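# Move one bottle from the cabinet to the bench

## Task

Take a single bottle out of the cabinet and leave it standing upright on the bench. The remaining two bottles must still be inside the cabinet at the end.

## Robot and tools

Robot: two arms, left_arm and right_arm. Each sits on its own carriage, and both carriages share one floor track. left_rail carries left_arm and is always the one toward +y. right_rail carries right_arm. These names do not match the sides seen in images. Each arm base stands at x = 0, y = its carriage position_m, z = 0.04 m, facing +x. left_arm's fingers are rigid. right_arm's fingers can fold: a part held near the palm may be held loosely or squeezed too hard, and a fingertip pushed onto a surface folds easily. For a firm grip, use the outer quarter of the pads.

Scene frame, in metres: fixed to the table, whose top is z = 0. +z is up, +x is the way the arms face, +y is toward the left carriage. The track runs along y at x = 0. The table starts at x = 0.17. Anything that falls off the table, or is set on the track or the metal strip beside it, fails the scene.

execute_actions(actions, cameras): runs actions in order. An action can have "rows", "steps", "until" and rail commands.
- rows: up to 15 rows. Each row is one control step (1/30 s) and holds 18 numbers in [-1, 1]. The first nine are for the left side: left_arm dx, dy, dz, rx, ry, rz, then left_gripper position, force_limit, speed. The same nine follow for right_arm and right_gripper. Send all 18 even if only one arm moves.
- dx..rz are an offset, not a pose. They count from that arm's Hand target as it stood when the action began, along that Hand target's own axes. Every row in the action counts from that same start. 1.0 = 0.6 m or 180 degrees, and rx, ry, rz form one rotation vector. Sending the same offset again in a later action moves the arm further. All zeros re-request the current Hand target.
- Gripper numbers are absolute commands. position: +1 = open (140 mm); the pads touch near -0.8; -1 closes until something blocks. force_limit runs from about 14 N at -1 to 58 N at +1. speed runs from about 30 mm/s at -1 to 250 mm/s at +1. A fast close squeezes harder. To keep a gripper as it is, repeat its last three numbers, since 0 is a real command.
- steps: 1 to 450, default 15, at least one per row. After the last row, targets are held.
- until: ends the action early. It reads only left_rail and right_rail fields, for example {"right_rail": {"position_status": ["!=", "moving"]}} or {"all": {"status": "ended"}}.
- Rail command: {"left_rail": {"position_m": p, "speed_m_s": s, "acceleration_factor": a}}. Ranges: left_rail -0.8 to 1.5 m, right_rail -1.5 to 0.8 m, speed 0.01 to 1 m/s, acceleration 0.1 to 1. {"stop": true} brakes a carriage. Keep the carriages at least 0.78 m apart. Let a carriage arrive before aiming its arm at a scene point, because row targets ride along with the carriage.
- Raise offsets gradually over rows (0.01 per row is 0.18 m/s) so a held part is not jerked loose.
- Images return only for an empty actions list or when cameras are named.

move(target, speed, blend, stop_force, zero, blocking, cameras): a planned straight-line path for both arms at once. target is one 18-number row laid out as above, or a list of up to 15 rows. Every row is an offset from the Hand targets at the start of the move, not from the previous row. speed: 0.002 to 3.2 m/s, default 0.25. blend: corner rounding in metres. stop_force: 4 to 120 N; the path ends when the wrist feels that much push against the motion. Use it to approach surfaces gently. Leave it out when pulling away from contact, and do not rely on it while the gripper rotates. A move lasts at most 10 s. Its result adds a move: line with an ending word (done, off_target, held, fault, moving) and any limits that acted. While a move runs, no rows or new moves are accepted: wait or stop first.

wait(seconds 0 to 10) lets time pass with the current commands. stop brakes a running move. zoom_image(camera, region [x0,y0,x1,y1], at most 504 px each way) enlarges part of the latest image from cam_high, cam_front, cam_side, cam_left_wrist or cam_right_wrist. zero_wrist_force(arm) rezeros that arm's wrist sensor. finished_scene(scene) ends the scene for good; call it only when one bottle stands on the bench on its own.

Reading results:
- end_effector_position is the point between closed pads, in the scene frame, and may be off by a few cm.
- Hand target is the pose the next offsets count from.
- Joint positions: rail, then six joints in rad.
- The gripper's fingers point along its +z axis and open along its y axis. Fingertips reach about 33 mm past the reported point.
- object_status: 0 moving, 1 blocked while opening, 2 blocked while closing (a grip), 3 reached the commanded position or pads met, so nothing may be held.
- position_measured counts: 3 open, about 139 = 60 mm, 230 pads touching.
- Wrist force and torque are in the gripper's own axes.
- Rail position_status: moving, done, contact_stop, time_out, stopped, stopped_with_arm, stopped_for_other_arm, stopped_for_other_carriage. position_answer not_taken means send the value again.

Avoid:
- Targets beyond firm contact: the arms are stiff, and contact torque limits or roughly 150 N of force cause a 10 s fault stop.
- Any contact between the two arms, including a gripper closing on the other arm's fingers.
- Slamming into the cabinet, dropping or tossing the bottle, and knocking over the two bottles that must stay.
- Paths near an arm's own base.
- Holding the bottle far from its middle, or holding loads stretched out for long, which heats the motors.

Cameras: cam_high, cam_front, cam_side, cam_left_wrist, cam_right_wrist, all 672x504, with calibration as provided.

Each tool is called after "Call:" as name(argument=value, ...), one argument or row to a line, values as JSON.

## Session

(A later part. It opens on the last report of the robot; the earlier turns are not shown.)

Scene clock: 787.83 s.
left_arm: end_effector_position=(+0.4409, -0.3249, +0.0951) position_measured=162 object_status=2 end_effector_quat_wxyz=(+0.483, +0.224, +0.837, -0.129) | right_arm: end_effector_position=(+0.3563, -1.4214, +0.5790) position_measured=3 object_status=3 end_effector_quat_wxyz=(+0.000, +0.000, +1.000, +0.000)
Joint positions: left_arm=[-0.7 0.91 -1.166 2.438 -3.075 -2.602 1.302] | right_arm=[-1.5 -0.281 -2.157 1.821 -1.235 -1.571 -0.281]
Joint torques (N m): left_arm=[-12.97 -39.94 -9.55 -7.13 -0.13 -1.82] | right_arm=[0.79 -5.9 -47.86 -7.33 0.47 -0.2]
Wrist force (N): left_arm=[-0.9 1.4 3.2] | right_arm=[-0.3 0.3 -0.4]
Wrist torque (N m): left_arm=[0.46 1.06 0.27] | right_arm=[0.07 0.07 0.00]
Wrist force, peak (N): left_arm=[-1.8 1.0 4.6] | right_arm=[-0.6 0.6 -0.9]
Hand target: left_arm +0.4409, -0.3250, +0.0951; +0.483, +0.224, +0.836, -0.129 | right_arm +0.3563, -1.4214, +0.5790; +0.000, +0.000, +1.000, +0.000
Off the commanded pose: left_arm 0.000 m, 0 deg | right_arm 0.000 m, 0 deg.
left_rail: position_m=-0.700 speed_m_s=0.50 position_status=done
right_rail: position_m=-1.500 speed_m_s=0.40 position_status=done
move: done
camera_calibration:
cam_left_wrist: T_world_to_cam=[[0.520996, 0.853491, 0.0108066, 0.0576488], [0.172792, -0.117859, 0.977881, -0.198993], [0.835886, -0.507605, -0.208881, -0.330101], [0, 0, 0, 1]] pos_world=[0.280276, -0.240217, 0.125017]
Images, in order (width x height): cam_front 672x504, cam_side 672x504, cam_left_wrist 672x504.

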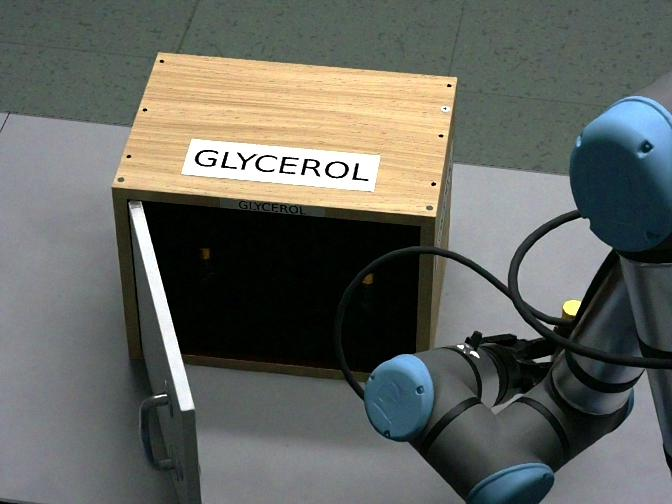

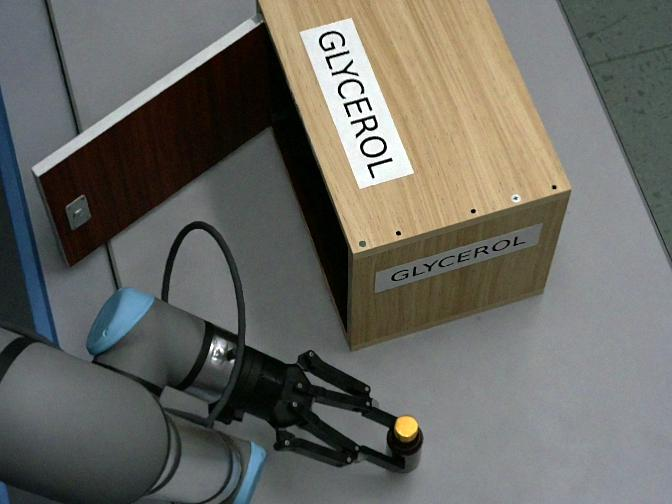

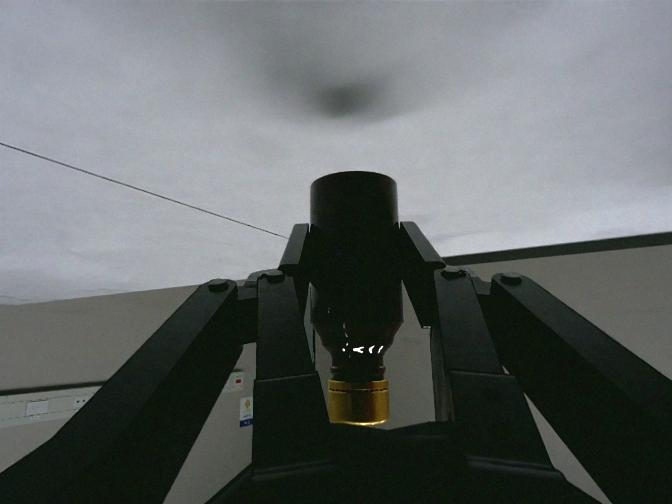

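Call:
move(
  target=[0.0462,0,0.0267,0,0,0,-1,-0.1,-1,0,0,0,0,0,0,1,1,1],
  speed=0.06,
)

Call:
move(
  target=[0.0361,0,0.0208,0,0,0,-1,-0.1,-1,0,0,0,0,0,0,1,1,1],
  speed=0.01,
  stop_force=6,
  cameras=["cam_left_wrist", "cam_side"],
)

Scene clock: 795.43 s.
left_arm: end_effector_position=(+0.4409, -0.3250, +0.0631) position_measured=162 object_status=2 end_effector_quat_wxyz=(+0.483, +0.224, +0.837, -0.129) | right_arm: end_effector_position=(+0.3563, -1.4214, +0.5790) position_measured=3 object_status=3 end_effector_quat_wxyz=(+0.000, +0.000, +1.000, +0.000)
Joint positions: left_arm=[-0.7 0.91 -1.088 2.438 -3.153 -2.602 1.301] | right_arm=[-1.5 -0.281 -2.157 1.821 -1.235 -1.571 -0.281]
Joint torques (N m): left_arm=[-5.72 -41.29 -24.56 -7.35 -3.65 -1.76] | right_arm=[0.37 -5.15 -47.19 -7.34 0.15 -0.25]
Wrist force (N): left_arm=[-0.4 0.7 3.3] | right_arm=[-0.6 0.6 -0.4]
Wrist torque (N m): left_arm=[0.37 0.94 0.28] | right_arm=[0.14 0.13 0.00]
Wrist force, peak (N): left_arm=[-0.1 0.9 4.0] | right_arm=[-0.5 0.6 -0.8]
Hand target: left_arm +0.4410, -0.3250, +0.0631; +0.483, +0.224, +0.836, -0.129 | right_arm +0.3563, -1.4214, +0.5790; +0.000, +0.000, +1.000, +0.000
Off the commanded pose: left_arm 0.000 m, 0 deg | right_arm 0.000 m, 0 deg.
left_rail: position_m=-0.700 speed_m_s=0.50 position_status=done
right_rail: position_m=-1.500 speed_m_s=0.40 position_status=done
move: done

Scene clock: 798.03 s.
left_arm: end_effector_position=(+0.4410, -0.3250, +0.0490) position_measured=162 object_status=2 end_effector_quat_wxyz=(+0.483, +0.224, +0.836, -0.129) | right_arm: end_effector_position=(+0.3563, -1.4214, +0.5790) position_measured=3 object_status=3 end_effector_quat_wxyz=(+0.000, +0.000, +1.000, +0.000)
Joint positions: left_arm=[-0.7 0.91 -1.053 2.436 -3.186 -2.602 1.302] | right_arm=[-1.5 -0.281 -2.157 1.821 -1.235 -1.571 -0.281]
Joint torques (N m): left_arm=[-8.46 -83.77 -3.83 -3.23 0.27 0.68] | right_arm=[1.63 -5.81 -47.55 -7.16 0.29 -0.21]
Wrist force (N): left_arm=[-4.2 -0.1 2.2] | right_arm=[-0.2 0.6 -0.5]
Wrist torque (N m): left_arm=[0.40 1.00 0.30] | right_arm=[0.13 0.05 0.00]
Wrist force, peak (N): left_arm=[-13.4 -3.6 -10.1] | right_arm=[-0.4 0.7 -0.8]
Hand target: left_arm +0.4409, -0.3250, +0.0490; +0.483, +0.224, +0.836, -0.129 (not the last commanded pose) | right_arm +0.3563, -1.4214, +0.5790; +0.000, +0.000, +1.000, +0.000
Off the commanded pose: left_arm 0.011 m, 0 deg | right_arm 0.000 m, 0 deg.
left_rail: position_m=-0.700 speed_m_s=0.50 position_status=done
right_rail: position_m=-1.500 speed_m_s=0.40 position_status=done
move: contact (left_arm)
camera_calibration:
cam_left_wrist: T_world_to_cam=[[0.521184, 0.853377, 0.0107584, 0.0580191], [0.172869, -0.117904, 0.977862, -0.15396], [0.835753, -0.507786, -0.208972, -0.339813], [0, 0, 0, 1]] pos_world=[0.280376, -0.240217, 0.0789164]
Images, in order (width x height): cam_side 672x504, cam_left_wrist 672x504.

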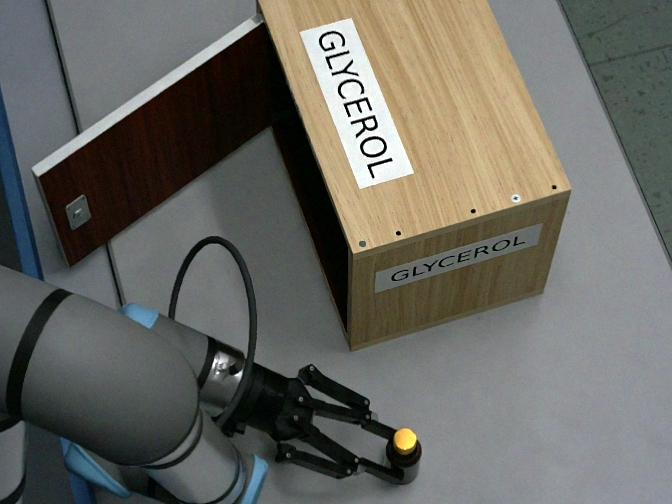

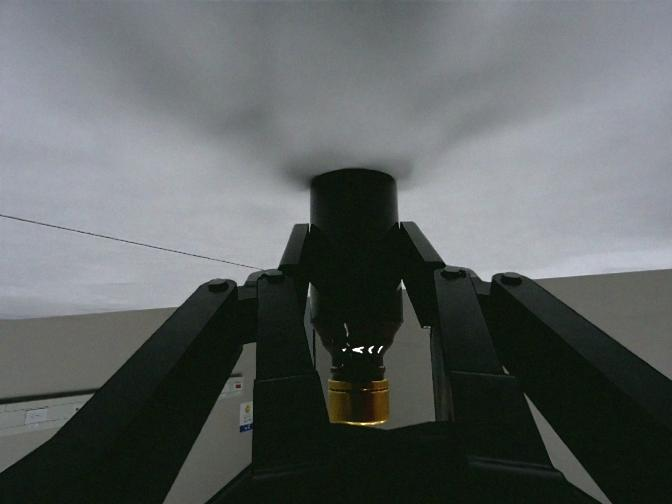

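Call:
execute_actions(
  actions=[
    {"rows": [[0,0,0,0,0,0,-0.05,-0.1,-1,0,0,0,0,0,0,1,1,1]], "steps": 60},
  ],
  cameras=["cam_left_wrist", "cam_side"],
)

Scene clock: 805.23 s.
left_arm: end_effector_position=(+0.4409, -0.3251, +0.0490) position_measured=135 object_status=3 end_effector_quat_wxyz=(+0.483, +0.224, +0.836, -0.129) | right_arm: end_effector_position=(+0.3563, -1.4214, +0.5790) position_measured=3 object_status=3 end_effector_quat_wxyz=(+0.000, +0.000, +1.000, +0.000)
Joint positions: left_arm=[-0.7 0.91 -1.053 2.436 -3.186 -2.602 1.302] | right_arm=[-1.5 -0.281 -2.157 1.821 -1.235 -1.571 -0.281]
Joint torques (N m): left_arm=[4.97 -82.2 -9.18 -6.07 -4.55 0.5] | right_arm=[1.59 -6.1 -48.18 -7.11 0.31 -0.51]
Wrist force (N): left_arm=[-3.1 0.8 1.9] | right_arm=[-0.5 0.6 -0.4]
Wrist torque (N m): left_arm=[0.41 0.97 0.28] | right_arm=[0.15 0.12 0.01]
Wrist force, peak (N): left_arm=[-4.5 1.2 2.9] | right_arm=[-0.6 0.4 -0.9]
Hand target: left_arm +0.4409, -0.3250, +0.0490; +0.483, +0.224, +0.836, -0.129 | right_arm +0.3563, -1.4214, +0.5790; +0.000, +0.000, +1.000, +0.000
Off the commanded pose: left_arm 0.000 m, 0 deg | right_arm 0.000 m, 0 deg.
left_rail: position_m=-0.700 speed_m_s=0.50 position_status=done
right_rail: position_m=-1.500 speed_m_s=0.40 position_status=done
camera_calibration:
cam_left_wrist: T_world_to_cam=[[0.521183, 0.853377, 0.0107601, 0.0580193], [0.172787, -0.117856, 0.977883, -0.153927], [0.835771, -0.507796, -0.208877, -0.339828], [0, 0, 0, 1]] pos_world=[0.280376, -0.240217, 0.0789165]
Images, in order (width x height): cam_side 672x504, cam_left_wrist 672x504.

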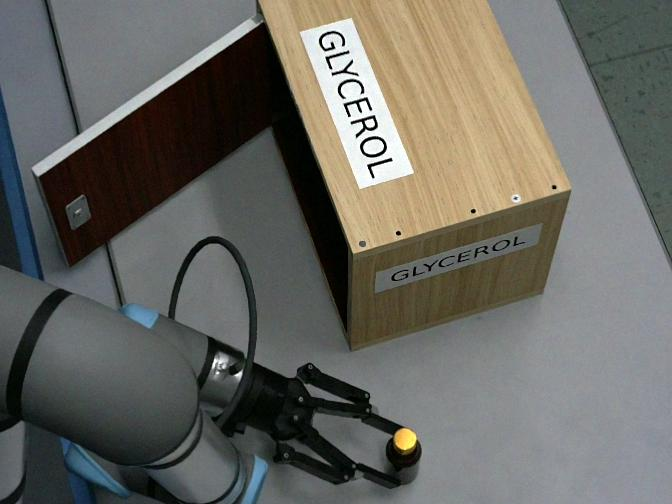

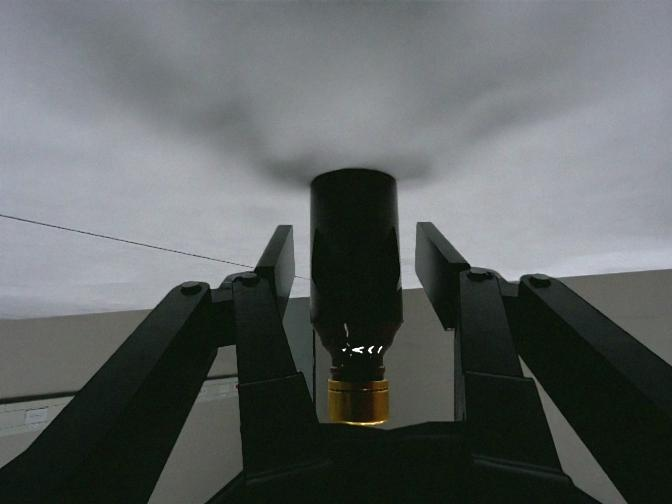

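Call:
move(
  target=[0,0,-0.2,0,0,0,0.1,-0.1,-1,0,0,0,0,0,0,1,1,1],
  speed=0.1,
  cameras=["cam_left_wrist", "cam_side", "cam_front"],
)

Scene clock: 810.70 s.
left_arm: end_effector_position=(+0.3510, -0.2731, +0.1089) position_measured=117 object_status=3 end_effector_quat_wxyz=(+0.483, +0.224, +0.836, -0.129) | right_arm: end_effector_position=(+0.3563, -1.4214, +0.5790) position_measured=3 object_status=3 end_effector_quat_wxyz=(+0.000, +0.000, +1.000, +0.000)
Joint positions: left_arm=[-0.7 1.102 -1.262 2.38 -2.593 -2.616 1.681] | right_arm=[-1.5 -0.281 -2.157 1.821 -1.235 -1.571 -0.281]
Joint torques (N m): left_arm=[16.28 -78.34 -32.82 -2.68 0.65 1.86] | right_arm=[0.97 -6.19 -47.75 -7.16 0.21 -0.09]
Wrist force (N): left_arm=[-2.9 0.9 1.8] | right_arm=[-0.6 0.3 -0.5]
Wrist torque (N m): left_arm=[0.39 0.88 0.01] | right_arm=[0.06 0.14 0.01]
Wrist force, peak (N): left_arm=[-3.1 0.9 3.0] | right_arm=[-0.6 0.6 -1.0]
Hand target: left_arm +0.3509, -0.2731, +0.1089; +0.483, +0.224, +0.836, -0.129 | right_arm +0.3563, -1.4214, +0.5790; +0.000, +0.000, +1.000, +0.000
Off the commanded pose: left_arm 0.000 m, 0 deg | right_arm 0.000 m, 0 deg.
left_rail: position_m=-0.700 speed_m_s=0.50 position_status=done
right_rail: position_m=-1.500 speed_m_s=0.40 position_status=done
move: done
camera_calibration:
cam_left_wrist: T_world_to_cam=[[0.521068, 0.853447, 0.0107888, 0.0600217], [0.172782, -0.117853, 0.977884, -0.190834], [0.835843, -0.50768, -0.20887, -0.225735], [0, 0, 0, 1]] pos_world=[0.190376, -0.188317, 0.138817]
Images, in order (width x height): cam_front 672x504, cam_side 672x504, cam_left_wrist 672x504.

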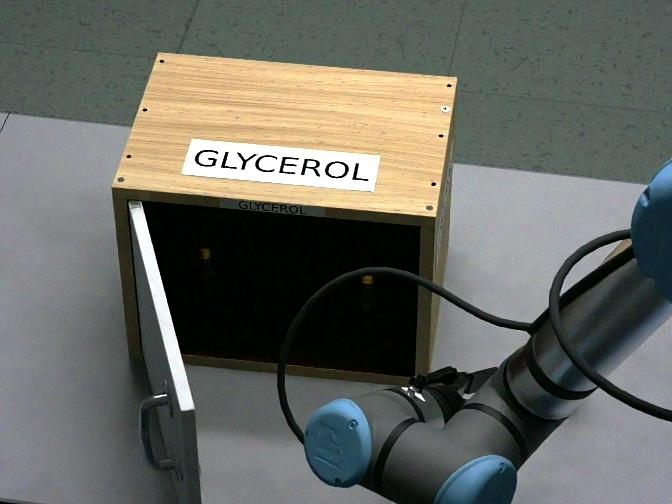

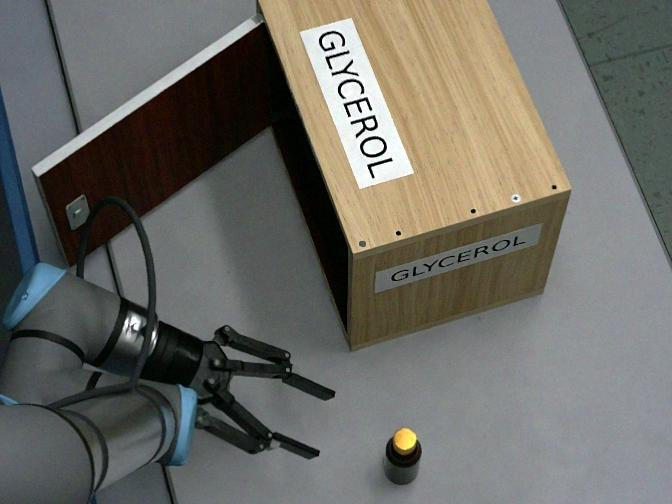

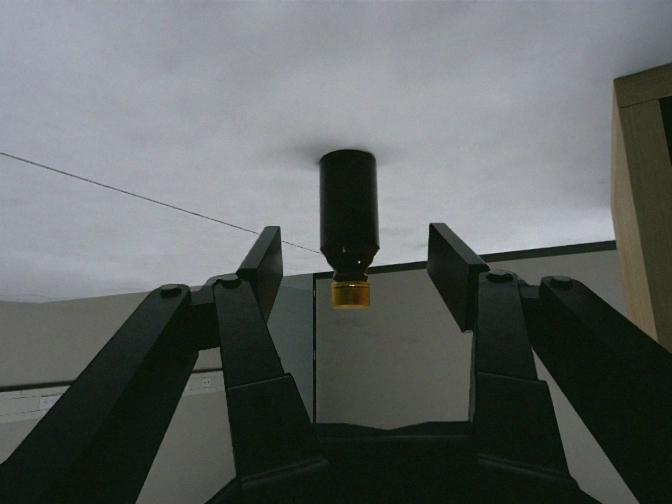

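Call:
zoom_image(
  camera="cam_front",
  region=[100, 170, 300, 400],
)

Call:
zoom_image(
  camera="cam_side",
  region=[20, 0, 420, 400],
)

Scaled by 2.191 from the camera's 672x504 image, which has a finer 960x720 frame.

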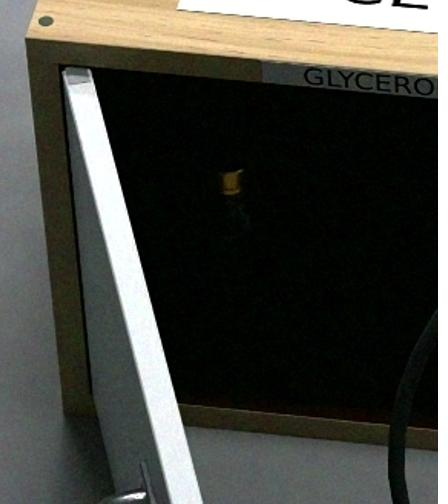

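Scaled by 1.260 from the camera's 672x504 image, which has a finer 960x720 frame.

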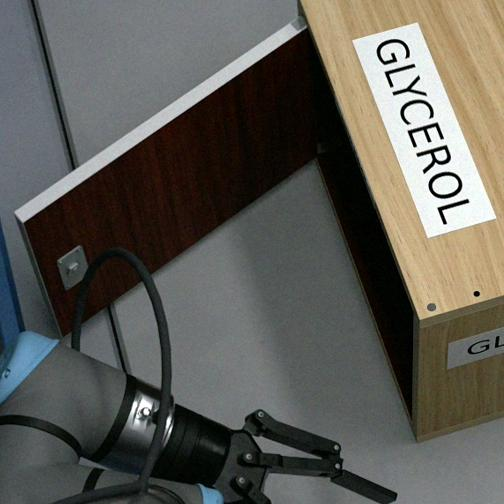

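Call:
move(
  target=[
    [-0.2531,-0.0074,-0.3654,-0.04811,0,-0.02778,-0.8,-1,-0.5,0,0,0,0,0,0,1,1,1],
    [-0.2469,0.2640,-0.7428,0.04811,0,0.02778,-0.8,-1,-0.5,0,0,0,0,0,0,1,1,1],
    [-0.0318,0.4255,-0.8152,0.17801,0,0.10278,-0.8,-1,-0.5,0,0,0,0,0,0,1,1,1],
    [0.2325,0.4210,-0.7063,0.17801,0,0.10278,-0.8,-1,-0.5,0,0,0,0,0,0,1,1,1],
  ],
  speed=0.2,
  blend=0.02,
  cameras=["cam_left_wrist", "cam_side", "cam_front"],
)

Scene clock: 899.03 s.
left_arm: end_effector_position=(+0.0990, +0.1641, +0.2001) position_measured=229 object_status=3 end_effector_quat_wxyz=(+0.417, +0.478, +0.722, -0.276) | right_arm: end_effector_position=(+0.3563, -1.4214, +0.5790) position_measured=3 object_status=3 end_effector_quat_wxyz=(+0.000, +0.000, +1.000, +0.000)
Joint positions: left_arm=[-0.7 1.431 -0.63 0.828 -0.79 -2.033 2.85] | right_arm=[-1.5 -0.281 -2.157 1.821 -1.235 -1.571 -0.281]
Joint torques (N m): left_arm=[16.27 -107.16 -35.74 -2.05 2.57 2.08] | right_arm=[0.22 -6.11 -48.3 -7.16 0.44 -0.17]
Wrist force (N): left_arm=[-4.1 0.7 2.5] | right_arm=[-0.6 0.6 -0.6]
Wrist torque (N m): left_arm=[0.35 1.22 -0.06] | right_arm=[0.13 0.14 0.00]
Wrist force, peak (N): left_arm=[-4.9 1.2 1.6] | right_arm=[-0.4 1.0 -0.8]
Hand target: left_arm +0.0990, +0.1641, +0.1999; +0.417, +0.478, +0.722, -0.276 | right_arm +0.3563, -1.4214, +0.5790; +0.000, +0.000, +1.000, +0.000
Off the commanded pose: left_arm 0.000 m, 0 deg | right_arm 0.000 m, 0 deg.
left_rail: position_m=-0.700 speed_m_s=0.50 position_status=done
right_rail: position_m=-1.500 speed_m_s=0.40 position_status=done
move: done
camera_calibration:
cam_left_wrist: T_world_to_cam=[[0.929795, 0.367917, 0.0109323, -0.143624], [0.0669139, -0.198161, 0.977883, -0.161309], [0.361946, -0.908499, -0.208868, 0.338515], [0, 0, 0, 1]] pos_world=[0.0218105, 0.328417, 0.230017]
Images, in order (width x height): cam_front 672x504, cam_side 672x504, cam_left_wrist 672x504.

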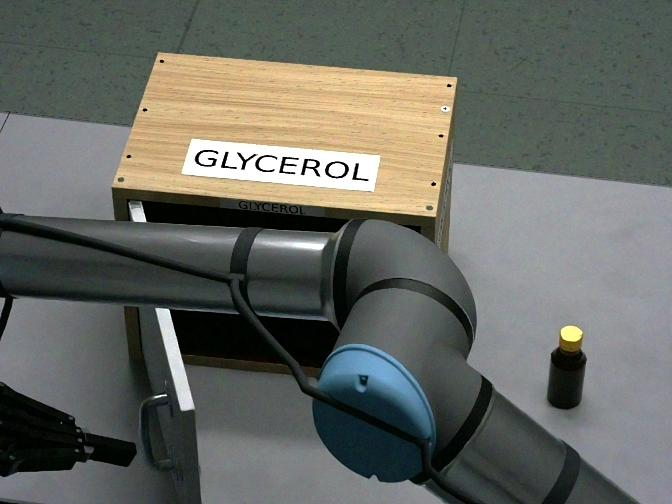

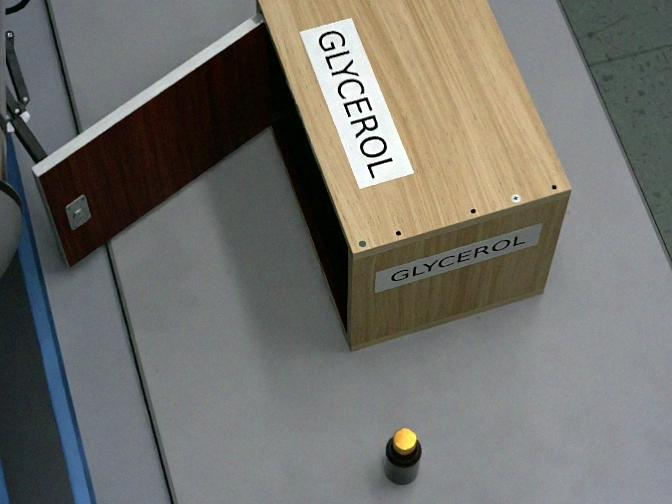

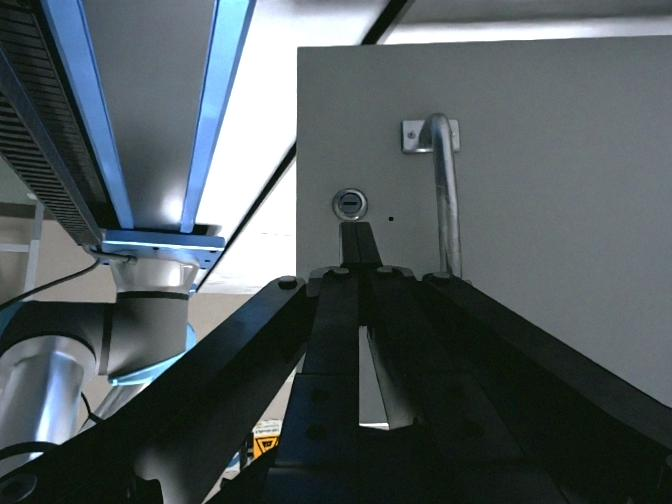

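Call:
move(
  target=[-0.04173,0.00042,0.07228,0,0,0,-0.8,-1,-0.5,0,0,0,0,0,0,1,1,1],
  speed=0.03,
  stop_force=8,
  cameras=["cam_high","cam_front","cam_left_wrist"],
)

Scene clock: 929.97 s.
left_arm: end_effector_position=(+0.1188, +0.1181, +0.1999) position_measured=229 object_status=3 end_effector_quat_wxyz=(+0.417, +0.478, +0.722, -0.276) | right_arm: end_effector_position=(+0.3563, -1.4214, +0.5790) position_measured=3 object_status=3 end_effector_quat_wxyz=(+0.000, +0.000, +1.000, +0.000)
Joint positions: left_arm=[-0.7 1.407 -0.725 1.005 -0.879 -2.053 2.835] | right_arm=[-1.5 -0.281 -2.157 1.821 -1.235 -1.571 -0.281]
Joint torques (N m): left_arm=[-12.36 -139.73 -32.76 -1.62 -3.63 -1.81] | right_arm=[1.73 -5.88 -48.05 -7.37 0.58 -0.12]
Wrist force (N): left_arm=[-2.6 0.9 0.9] | right_arm=[-0.7 0.7 -0.5]
Wrist torque (N m): left_arm=[0.26 1.16 0.30] | right_arm=[0.17 0.15 0.01]
Wrist force, peak (N): left_arm=[-4.6 0.8 2.7] | right_arm=[-0.9 0.6 -1.0]
Hand target: left_arm +0.1188, +0.1181, +0.1999; +0.417, +0.478, +0.722, -0.276 | right_arm +0.3563, -1.4214, +0.5790; +0.000, +0.000, +1.000, +0.000
Off the commanded pose: left_arm 0.000 m, 0 deg | right_arm 0.000 m, 0 deg.
left_rail: position_m=-0.700 speed_m_s=0.50 position_status=done
right_rail: position_m=-1.500 speed_m_s=0.40 position_status=done
move: done
camera_calibration:
cam_left_wrist: T_world_to_cam=[[0.929795, 0.367917, 0.0109323, -0.145108], [0.0669139, -0.198161, 0.977883, -0.171554], [0.361946, -0.908499, -0.208868, 0.289516], [0, 0, 0, 1]] pos_world=[0.0416105, 0.282417, 0.229817]
Images, in order (width x height): cam_high 672x504, cam_front 672x504, cam_left_wrist 672x504.

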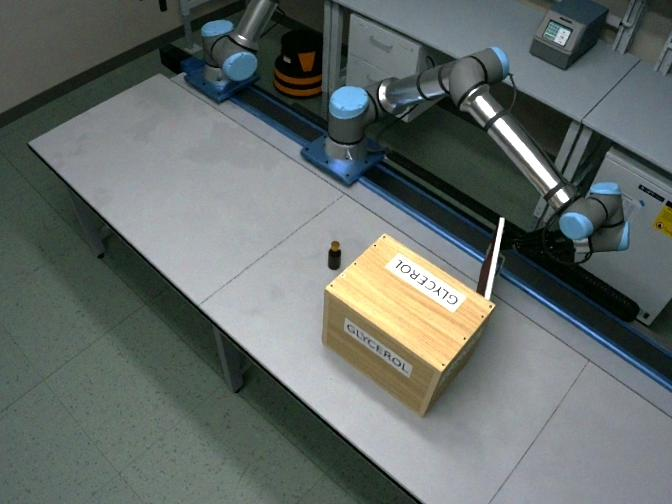

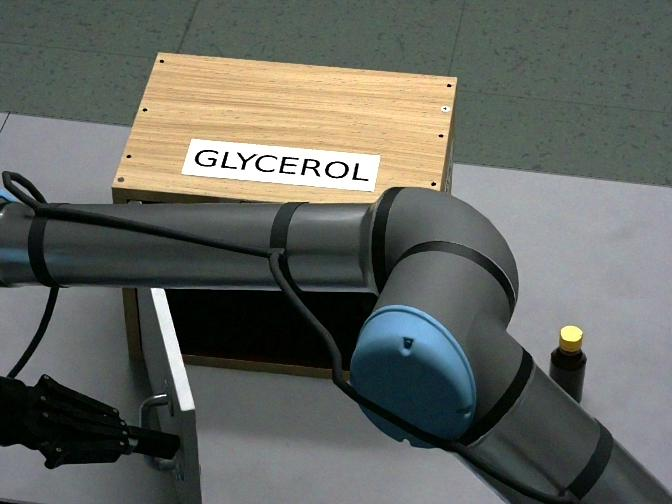

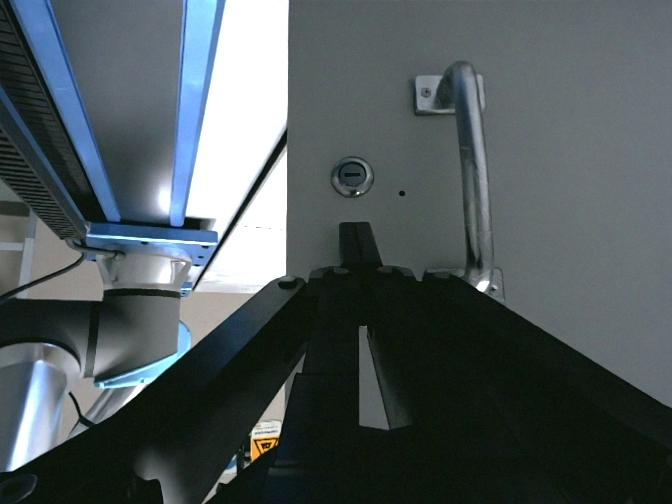

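Call:
move(
  target=[-0.0125,0,0.02165,0,0,0,-0.8,-1,-0.5,0,0,0,0,0,0,1,1,1],
  speed=0.02,
  stop_force=6,
  cameras=["cam_front","cam_left_wrist"],
)

Scene clock: 937.20 s.
left_arm: end_effector_position=(+0.1247, +0.1043, +0.1999) position_measured=229 object_status=3 end_effector_quat_wxyz=(+0.417, +0.478, +0.722, -0.276) | right_arm: end_effector_position=(+0.3563, -1.4214, +0.5790) position_measured=3 object_status=3 end_effector_quat_wxyz=(+0.000, +0.000, +1.000, +0.000)
Joint positions: left_arm=[-0.7 1.399 -0.751 1.052 -0.903 -2.059 2.83] | right_arm=[-1.5 -0.281 -2.157 1.821 -1.235 -1.571 -0.281]
Joint torques (N m): left_arm=[-13.35 -138.3 -32.79 -1.49 -3.59 -1.76] | right_arm=[1.21 -5.91 -48.36 -7.15 0.4 -0.35]
Wrist force (N): left_arm=[-2.5 1.1 0.6] | right_arm=[-0.8 0.4 -0.8]
Wrist torque (N m): left_arm=[0.24 1.04 0.28] | right_arm=[0.08 0.18 0.00]
Wrist force, peak (N): left_arm=[-3.2 1.0 0.5] | right_arm=[-0.7 0.7 -0.8]
Hand target: left_arm +0.1247, +0.1043, +0.1999; +0.417, +0.478, +0.722, -0.276 | right_arm +0.3563, -1.4214, +0.5790; +0.000, +0.000, +1.000, +0.000
Off the commanded pose: left_arm 0.000 m, 0 deg | right_arm 0.000 m, 0 deg.
left_rail: position_m=-0.700 speed_m_s=0.50 position_status=done
right_rail: position_m=-1.500 speed_m_s=0.40 position_status=done
move: done
camera_calibration:
cam_left_wrist: T_world_to_cam=[[0.929795, 0.367917, 0.0109323, -0.145423], [0.0669139, -0.198161, 0.977883, -0.174677], [0.361946, -0.908499, -0.208868, 0.27488], [0, 0, 0, 1]] pos_world=[0.0474105, 0.268617, 0.229817]
Images, in order (width x height): cam_front 672x504, cam_left_wrist 672x504.

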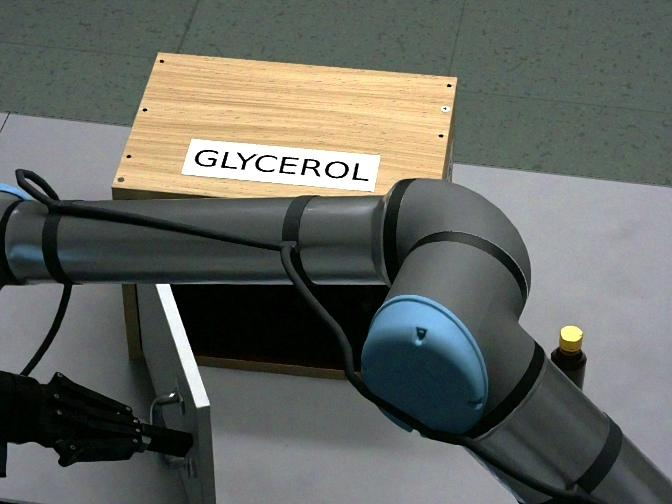

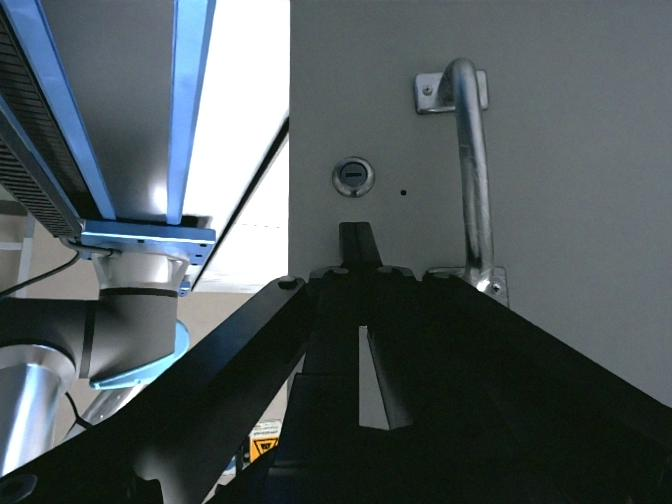

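Call:
move(
  target=[
    [-0.04367,-0.00195,0.07565,-0.05774,0,-0.03333,-0.8,-1,-0.5,0,0,0,0,0,0,1,1,1],
    [-0.0898,0.01448,0.15553,-0.10584,0,-0.06111,-0.8,-1,-0.5,0,0,0,0,0,0,1,1,1],
    [-0.1338,0.04647,0.23175,-0.15396,0,-0.08889,-0.8,-1,-0.5,0,0,0,0,0,0,1,1,1],
  ],
  speed=0.06,
  blend=[0.01,0.01,0],
  stop_force=30,
  cameras=["cam_front","cam_left_wrist","cam_high"],
)

Scene clock: 976.80 s.
left_arm: end_effector_position=(+0.2131, -0.0326, +0.2000) position_measured=229 object_status=3 end_effector_quat_wxyz=(+0.477, +0.260, +0.826, -0.150) | right_arm: end_effector_position=(+0.3563, -1.4214, +0.5790) position_measured=3 object_status=3 end_effector_quat_wxyz=(+0.000, +0.000, +1.000, +0.000)
Joint positions: left_arm=[-0.7 1.395 -1.134 1.761 -1.566 -2.474 2.32] | right_arm=[-1.5 -0.281 -2.157 1.821 -1.235 -1.571 -0.281]
Joint torques (N m): left_arm=[-12.81 -105.02 -28.58 -4.22 -4.79 -1.65] | right_arm=[0.58 -5.93 -48.27 -7.09 0.27 -0.3]
Wrist force (N): left_arm=[-2.6 0.8 -0.5] | right_arm=[-0.4 0.3 -0.6]
Wrist torque (N m): left_arm=[0.35 0.99 0.24] | right_arm=[0.07 0.10 0.01]
Wrist force, peak (N): left_arm=[-3.3 0.6 -0.8] | right_arm=[-0.2 0.7 -1.2]
Hand target: left_arm +0.2131, -0.0326, +0.2000; +0.477, +0.260, +0.826, -0.150 | right_arm +0.3563, -1.4214, +0.5790; +0.000, +0.000, +1.000, +0.000
Off the commanded pose: left_arm 0.000 m, 0 deg | right_arm 0.000 m, 0 deg.
left_rail: position_m=-0.700 speed_m_s=0.50 position_status=done
right_rail: position_m=-1.500 speed_m_s=0.40 position_status=done
move: done
camera_calibration:
cam_left_wrist: T_world_to_cam=[[0.593543, 0.804729, 0.0108279, -0.091417], [0.161819, -0.13251, 0.977883, -0.225899], [0.788366, -0.578664, -0.20887, 0.0384136], [0, 0, 0, 1]] pos_world=[0.0605307, 0.0658605, 0.229917]
Images, in order (width x height): cam_high 672x504, cam_front 672x504, cam_left_wrist 672x504.

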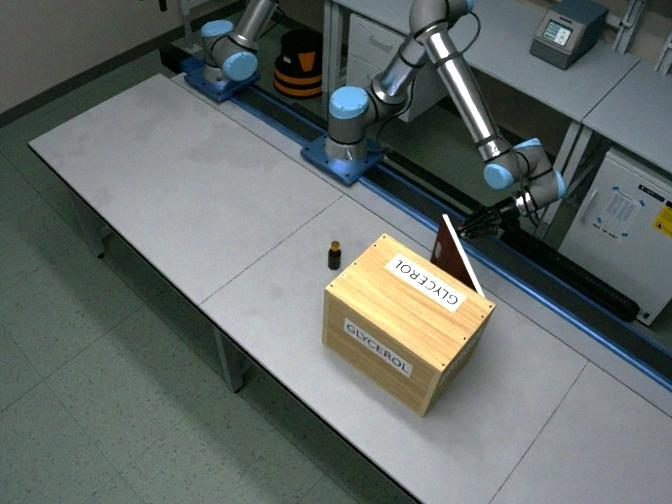

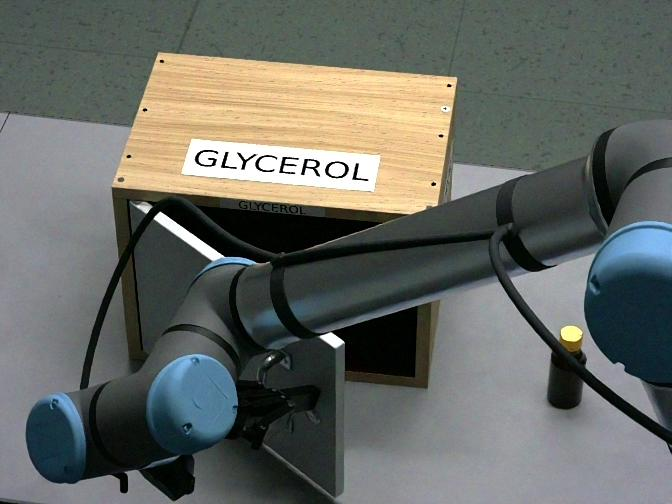

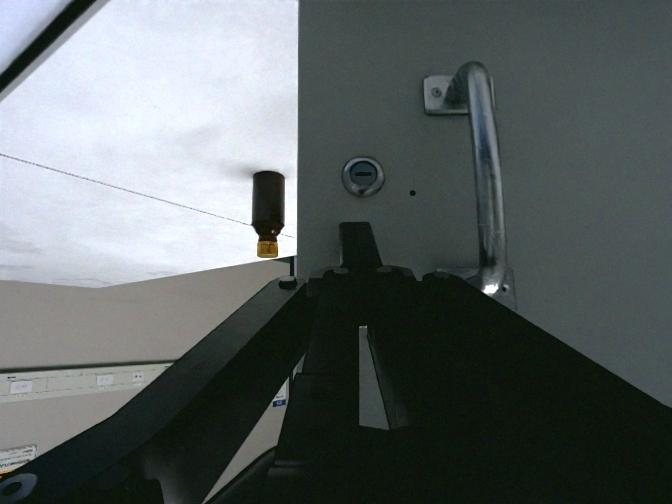

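Call:
move(
  target=[
    [-0.0468,-0.00323,0.08107,-0.04811,0,-0.02778,-0.8,-1,-0.5,0,0,0,0,0,0,1,1,1],
    [-0.0932,0.00985,0.16142,-0.09622,0,-0.05556,-0.8,-1,-0.5,0,0,0,0,0,0,1,1,1],
    [-0.129,0.03193,0.22343,-0.13472,0,-0.07778,-0.8,-1,-0.5,0,0,0,0,0,0,1,1,1],
  ],
  speed=0.05,
  blend=[0.01,0.01,0],
  stop_force=30,
  cameras=["cam_front","cam_left_wrist","cam_high"],
)

Scene clock: 996.40 s.
left_arm: end_effector_position=(+0.3509, -0.1057, +0.2000) position_measured=229 object_status=3 end_effector_quat_wxyz=(+0.499, +0.053, +0.864, -0.031) | right_arm: end_effector_position=(+0.3563, -1.4214, +0.5790) position_measured=3 object_status=3 end_effector_quat_wxyz=(+0.000, +0.000, +1.000, +0.000)
Joint positions: left_arm=[-0.7 1.2 -1.258 2.256 -2.972 -2.567 1.101] | right_arm=[-1.5 -0.281 -2.157 1.821 -1.235 -1.571 -0.281]
Joint torques (N m): left_arm=[-13.95 -41.86 -19.73 -6.93 0.85 -1.87] | right_arm=[1.36 -5.98 -48.67 -7.14 0.43 -0.28]
Wrist force (N): left_arm=[-3.0 1.2 -0.7] | right_arm=[-0.6 0.2 -0.7]
Wrist torque (N m): left_arm=[0.43 0.96 0.35] | right_arm=[0.04 0.14 0.00]
Wrist force, peak (N): left_arm=[-3.1 1.1 -1.0] | right_arm=[-0.4 0.6 -1.1]
Hand target: left_arm +0.3509, -0.1057, +0.2000; +0.499, +0.053, +0.864, -0.031 | right_arm +0.3563, -1.4214, +0.5790; +0.000, +0.000, +1.000, +0.000
Off the commanded pose: left_arm 0.000 m, 0 deg | right_arm 0.000 m, 0 deg.
left_rail: position_m=-0.700 speed_m_s=0.50 position_status=done
right_rail: position_m=-1.500 speed_m_s=0.40 position_status=done
move: done
camera_calibration:
cam_left_wrist: T_world_to_cam=[[0.146314, 0.98918, 0.0107635, 0.0621217], [0.205196, -0.0409917, 0.977862, -0.263396], [0.967723, -0.140866, -0.208973, -0.129109], [0, 0, 0, 1]] pos_world=[0.1699, -0.0904335, 0.229916]
Images, in order (width x height): cam_high 672x504, cam_front 672x504, cam_left_wrist 672x504.

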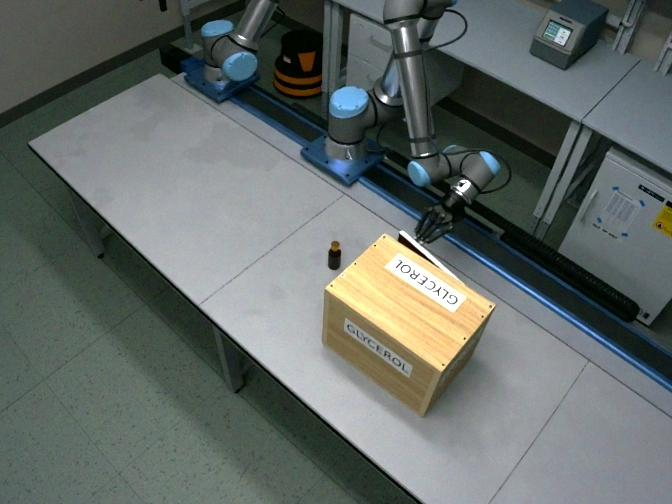

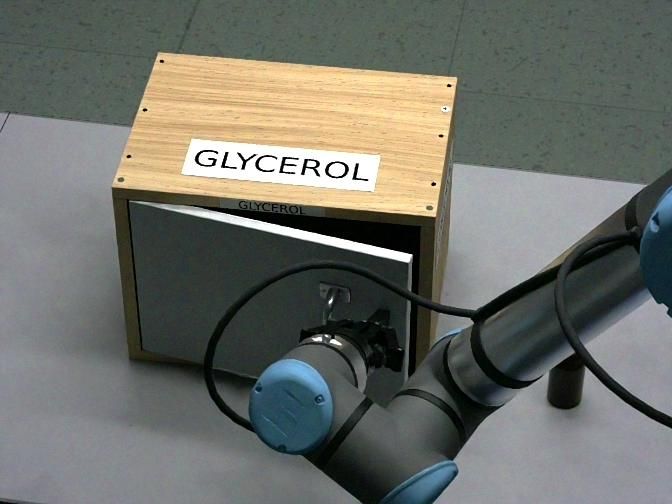

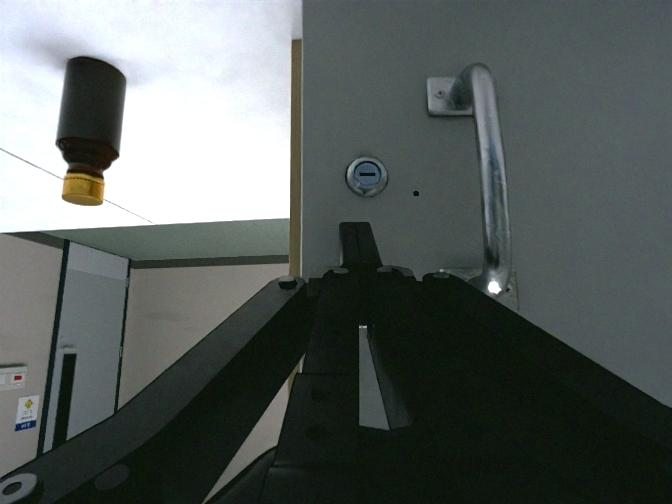

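Call:
move(
  target=[
    [-0.0234,-0.00367,0.04052,-0.02406,0,-0.01389,-0.8,-1,-0.5,0,0,0,0,0,0,1,1,1],
    [-0.0468,-0.00328,0.08105,-0.04811,0,-0.02778,-0.8,-1,-0.5,0,0,0,0,0,0,1,1,1],
  ],
  speed=[0.025,0.012],
  blend=[0.005,0],
  stop_force=10,
  cameras=["cam_front","cam_left_wrist"],
)

Scene clock: 1018.43 s.
left_arm: end_effector_position=(+0.4064, -0.1145, +0.2000) position_measured=229 object_status=3 end_effector_quat_wxyz=(+0.500, -0.023, +0.866, +0.013) | right_arm: end_effector_position=(+0.3563, -1.4214, +0.5790) position_measured=3 object_status=3 end_effector_quat_wxyz=(+0.000, +0.000, +1.000, +0.000)
Joint positions: left_arm=[-0.7 1.073 -1.231 2.327 -3.404 -2.401 0.683] | right_arm=[-1.5 -0.281 -2.157 1.821 -1.235 -1.571 -0.281]
Joint torques (N m): left_arm=[-13.12 -40.35 -15.9 -6.85 1.18 -1.9] | right_arm=[0.74 -6.64 -48.49 -7.26 0.32 -0.06]
Wrist force (N): left_arm=[-2.1 2.1 -0.5] | right_arm=[-0.3 0.7 -0.5]
Wrist torque (N m): left_arm=[0.42 0.83 0.31] | right_arm=[0.15 0.09 0.00]
Wrist force, peak (N): left_arm=[-3.1 1.1 -0.6] | right_arm=[-0.6 0.9 -1.1]
Hand target: left_arm +0.4064, -0.1145, +0.2000; +0.500, -0.023, +0.866, +0.013 | right_arm +0.3563, -1.4214, +0.5790; +0.000, +0.000, +1.000, +0.000
Off the commanded pose: left_arm 0.000 m, 0 deg | right_arm 0.000 m, 0 deg.
left_rail: position_m=-0.700 speed_m_s=0.50 position_status=done
right_rail: position_m=-1.500 speed_m_s=0.40 position_status=done
move: done
camera_calibration:
cam_left_wrist: T_world_to_cam=[[-0.0277712, 0.999557, 0.0107019, 0.134621], [0.20919, -0.00465765, 0.977864, -0.272605], [0.977481, 0.0293952, -0.208968, -0.168512], [0, 0, 0, 1]] pos_world=[0.225482, -0.130878, 0.229916]
Images, in order (width x height): cam_front 672x504, cam_left_wrist 672x504.

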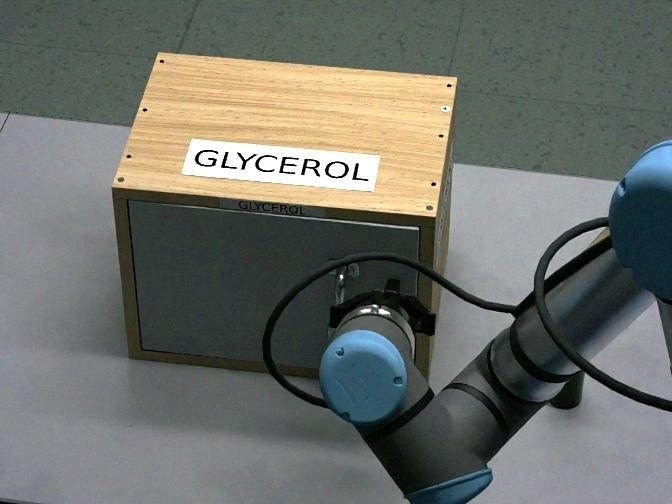

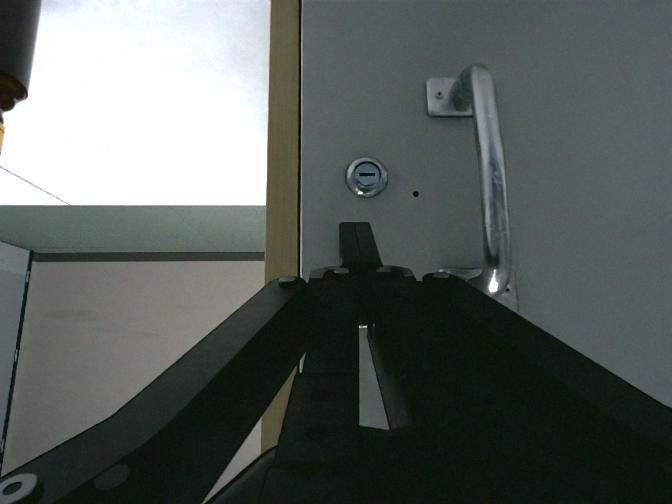

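Call:
move(
  target=[-0.01667,0,0.02887,0,0,0,-0.8,-1,-0.5,0,0,0,0,0,0,1,1,1],
  speed=0.01,
  stop_force=10,
  cameras=["cam_front","cam_left_wrist","cam_side"],
)

Scene clock: 1024.40 s.
left_arm: end_effector_position=(+0.4106, -0.1143, +0.2000) position_measured=229 object_status=3 end_effector_quat_wxyz=(+0.500, -0.023, +0.866, +0.013) | right_arm: end_effector_position=(+0.3563, -1.4214, +0.5790) position_measured=3 object_status=3 end_effector_quat_wxyz=(+0.000, +0.000, +1.000, +0.000)
Joint positions: left_arm=[-0.7 1.066 -1.228 2.325 -3.408 -2.397 0.676] | right_arm=[-1.5 -0.281 -2.157 1.821 -1.235 -1.571 -0.281]
Joint torques (N m): left_arm=[15.38 -82.48 -16.61 -3.1 -4.72 2.21] | right_arm=[0.12 -7.07 -48.33 -7.25 0.08 -0.17]
Wrist force (N): left_arm=[-1.9 1.4 0.3] | right_arm=[-0.8 0.2 -0.7]
Wrist torque (N m): left_arm=[0.49 0.88 0.17] | right_arm=[0.04 0.19 0.00]
Wrist force, peak (N): left_arm=[3.1 -1.1 -11.8] | right_arm=[-0.6 0.9 -1.1]
Hand target: left_arm +0.4106, -0.1143, +0.2000; +0.500, -0.023, +0.866, +0.013 (not the last commanded pose) | right_arm +0.3563, -1.4214, +0.5790; +0.000, +0.000, +1.000, +0.000
Off the commanded pose: left_arm 0.016 m, 0 deg | right_arm 0.000 m, 0 deg.
left_rail: position_m=-0.700 speed_m_s=0.50 position_status=done
right_rail: position_m=-1.500 speed_m_s=0.40 position_status=done
move: contact (left_arm)
camera_calibration:
cam_left_wrist: T_world_to_cam=[[-0.0276725, 0.99956, 0.0106794, 0.134521], [0.209285, -0.00465336, 0.977844, -0.273499], [0.977463, 0.0292944, -0.209064, -0.17261], [0, 0, 0, 1]] pos_world=[0.229682, -0.130678, 0.229916]
Images, in order (width x height): cam_front 672x504, cam_side 672x504, cam_left_wrist 672x504.

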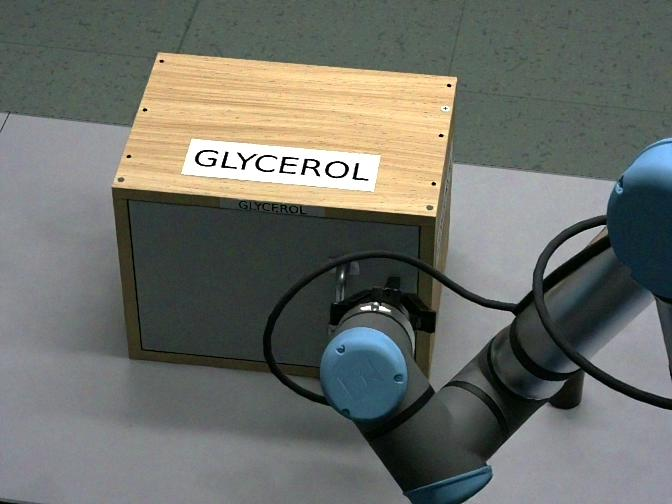

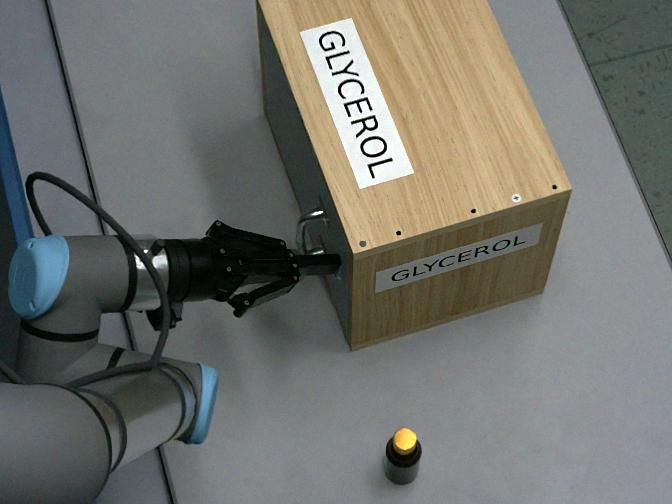

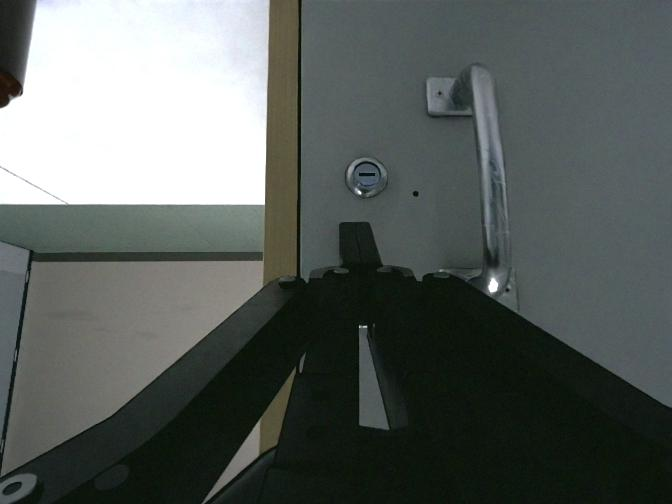

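Call:
zoom_image(
  camera="cam_side",
  region=[200, 50, 500, 360],
)

Call:
zoom_image(
  camera="cam_front",
  region=[100, 150, 480, 400],
)

Scaled by 1.626 from the camera's 672x504 image, which has a finer 960x720 frame.

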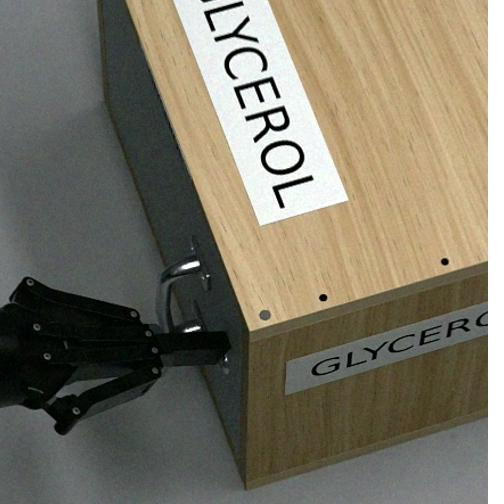

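Scaled by 1.326 from the camera's 672x504 image, which has a finer 960x720 frame.

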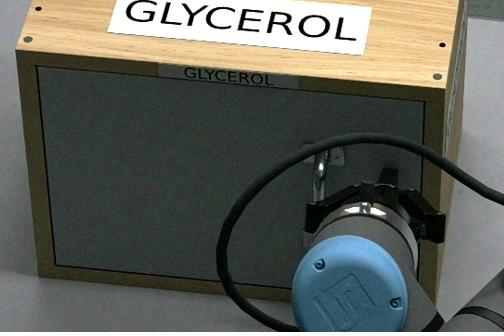

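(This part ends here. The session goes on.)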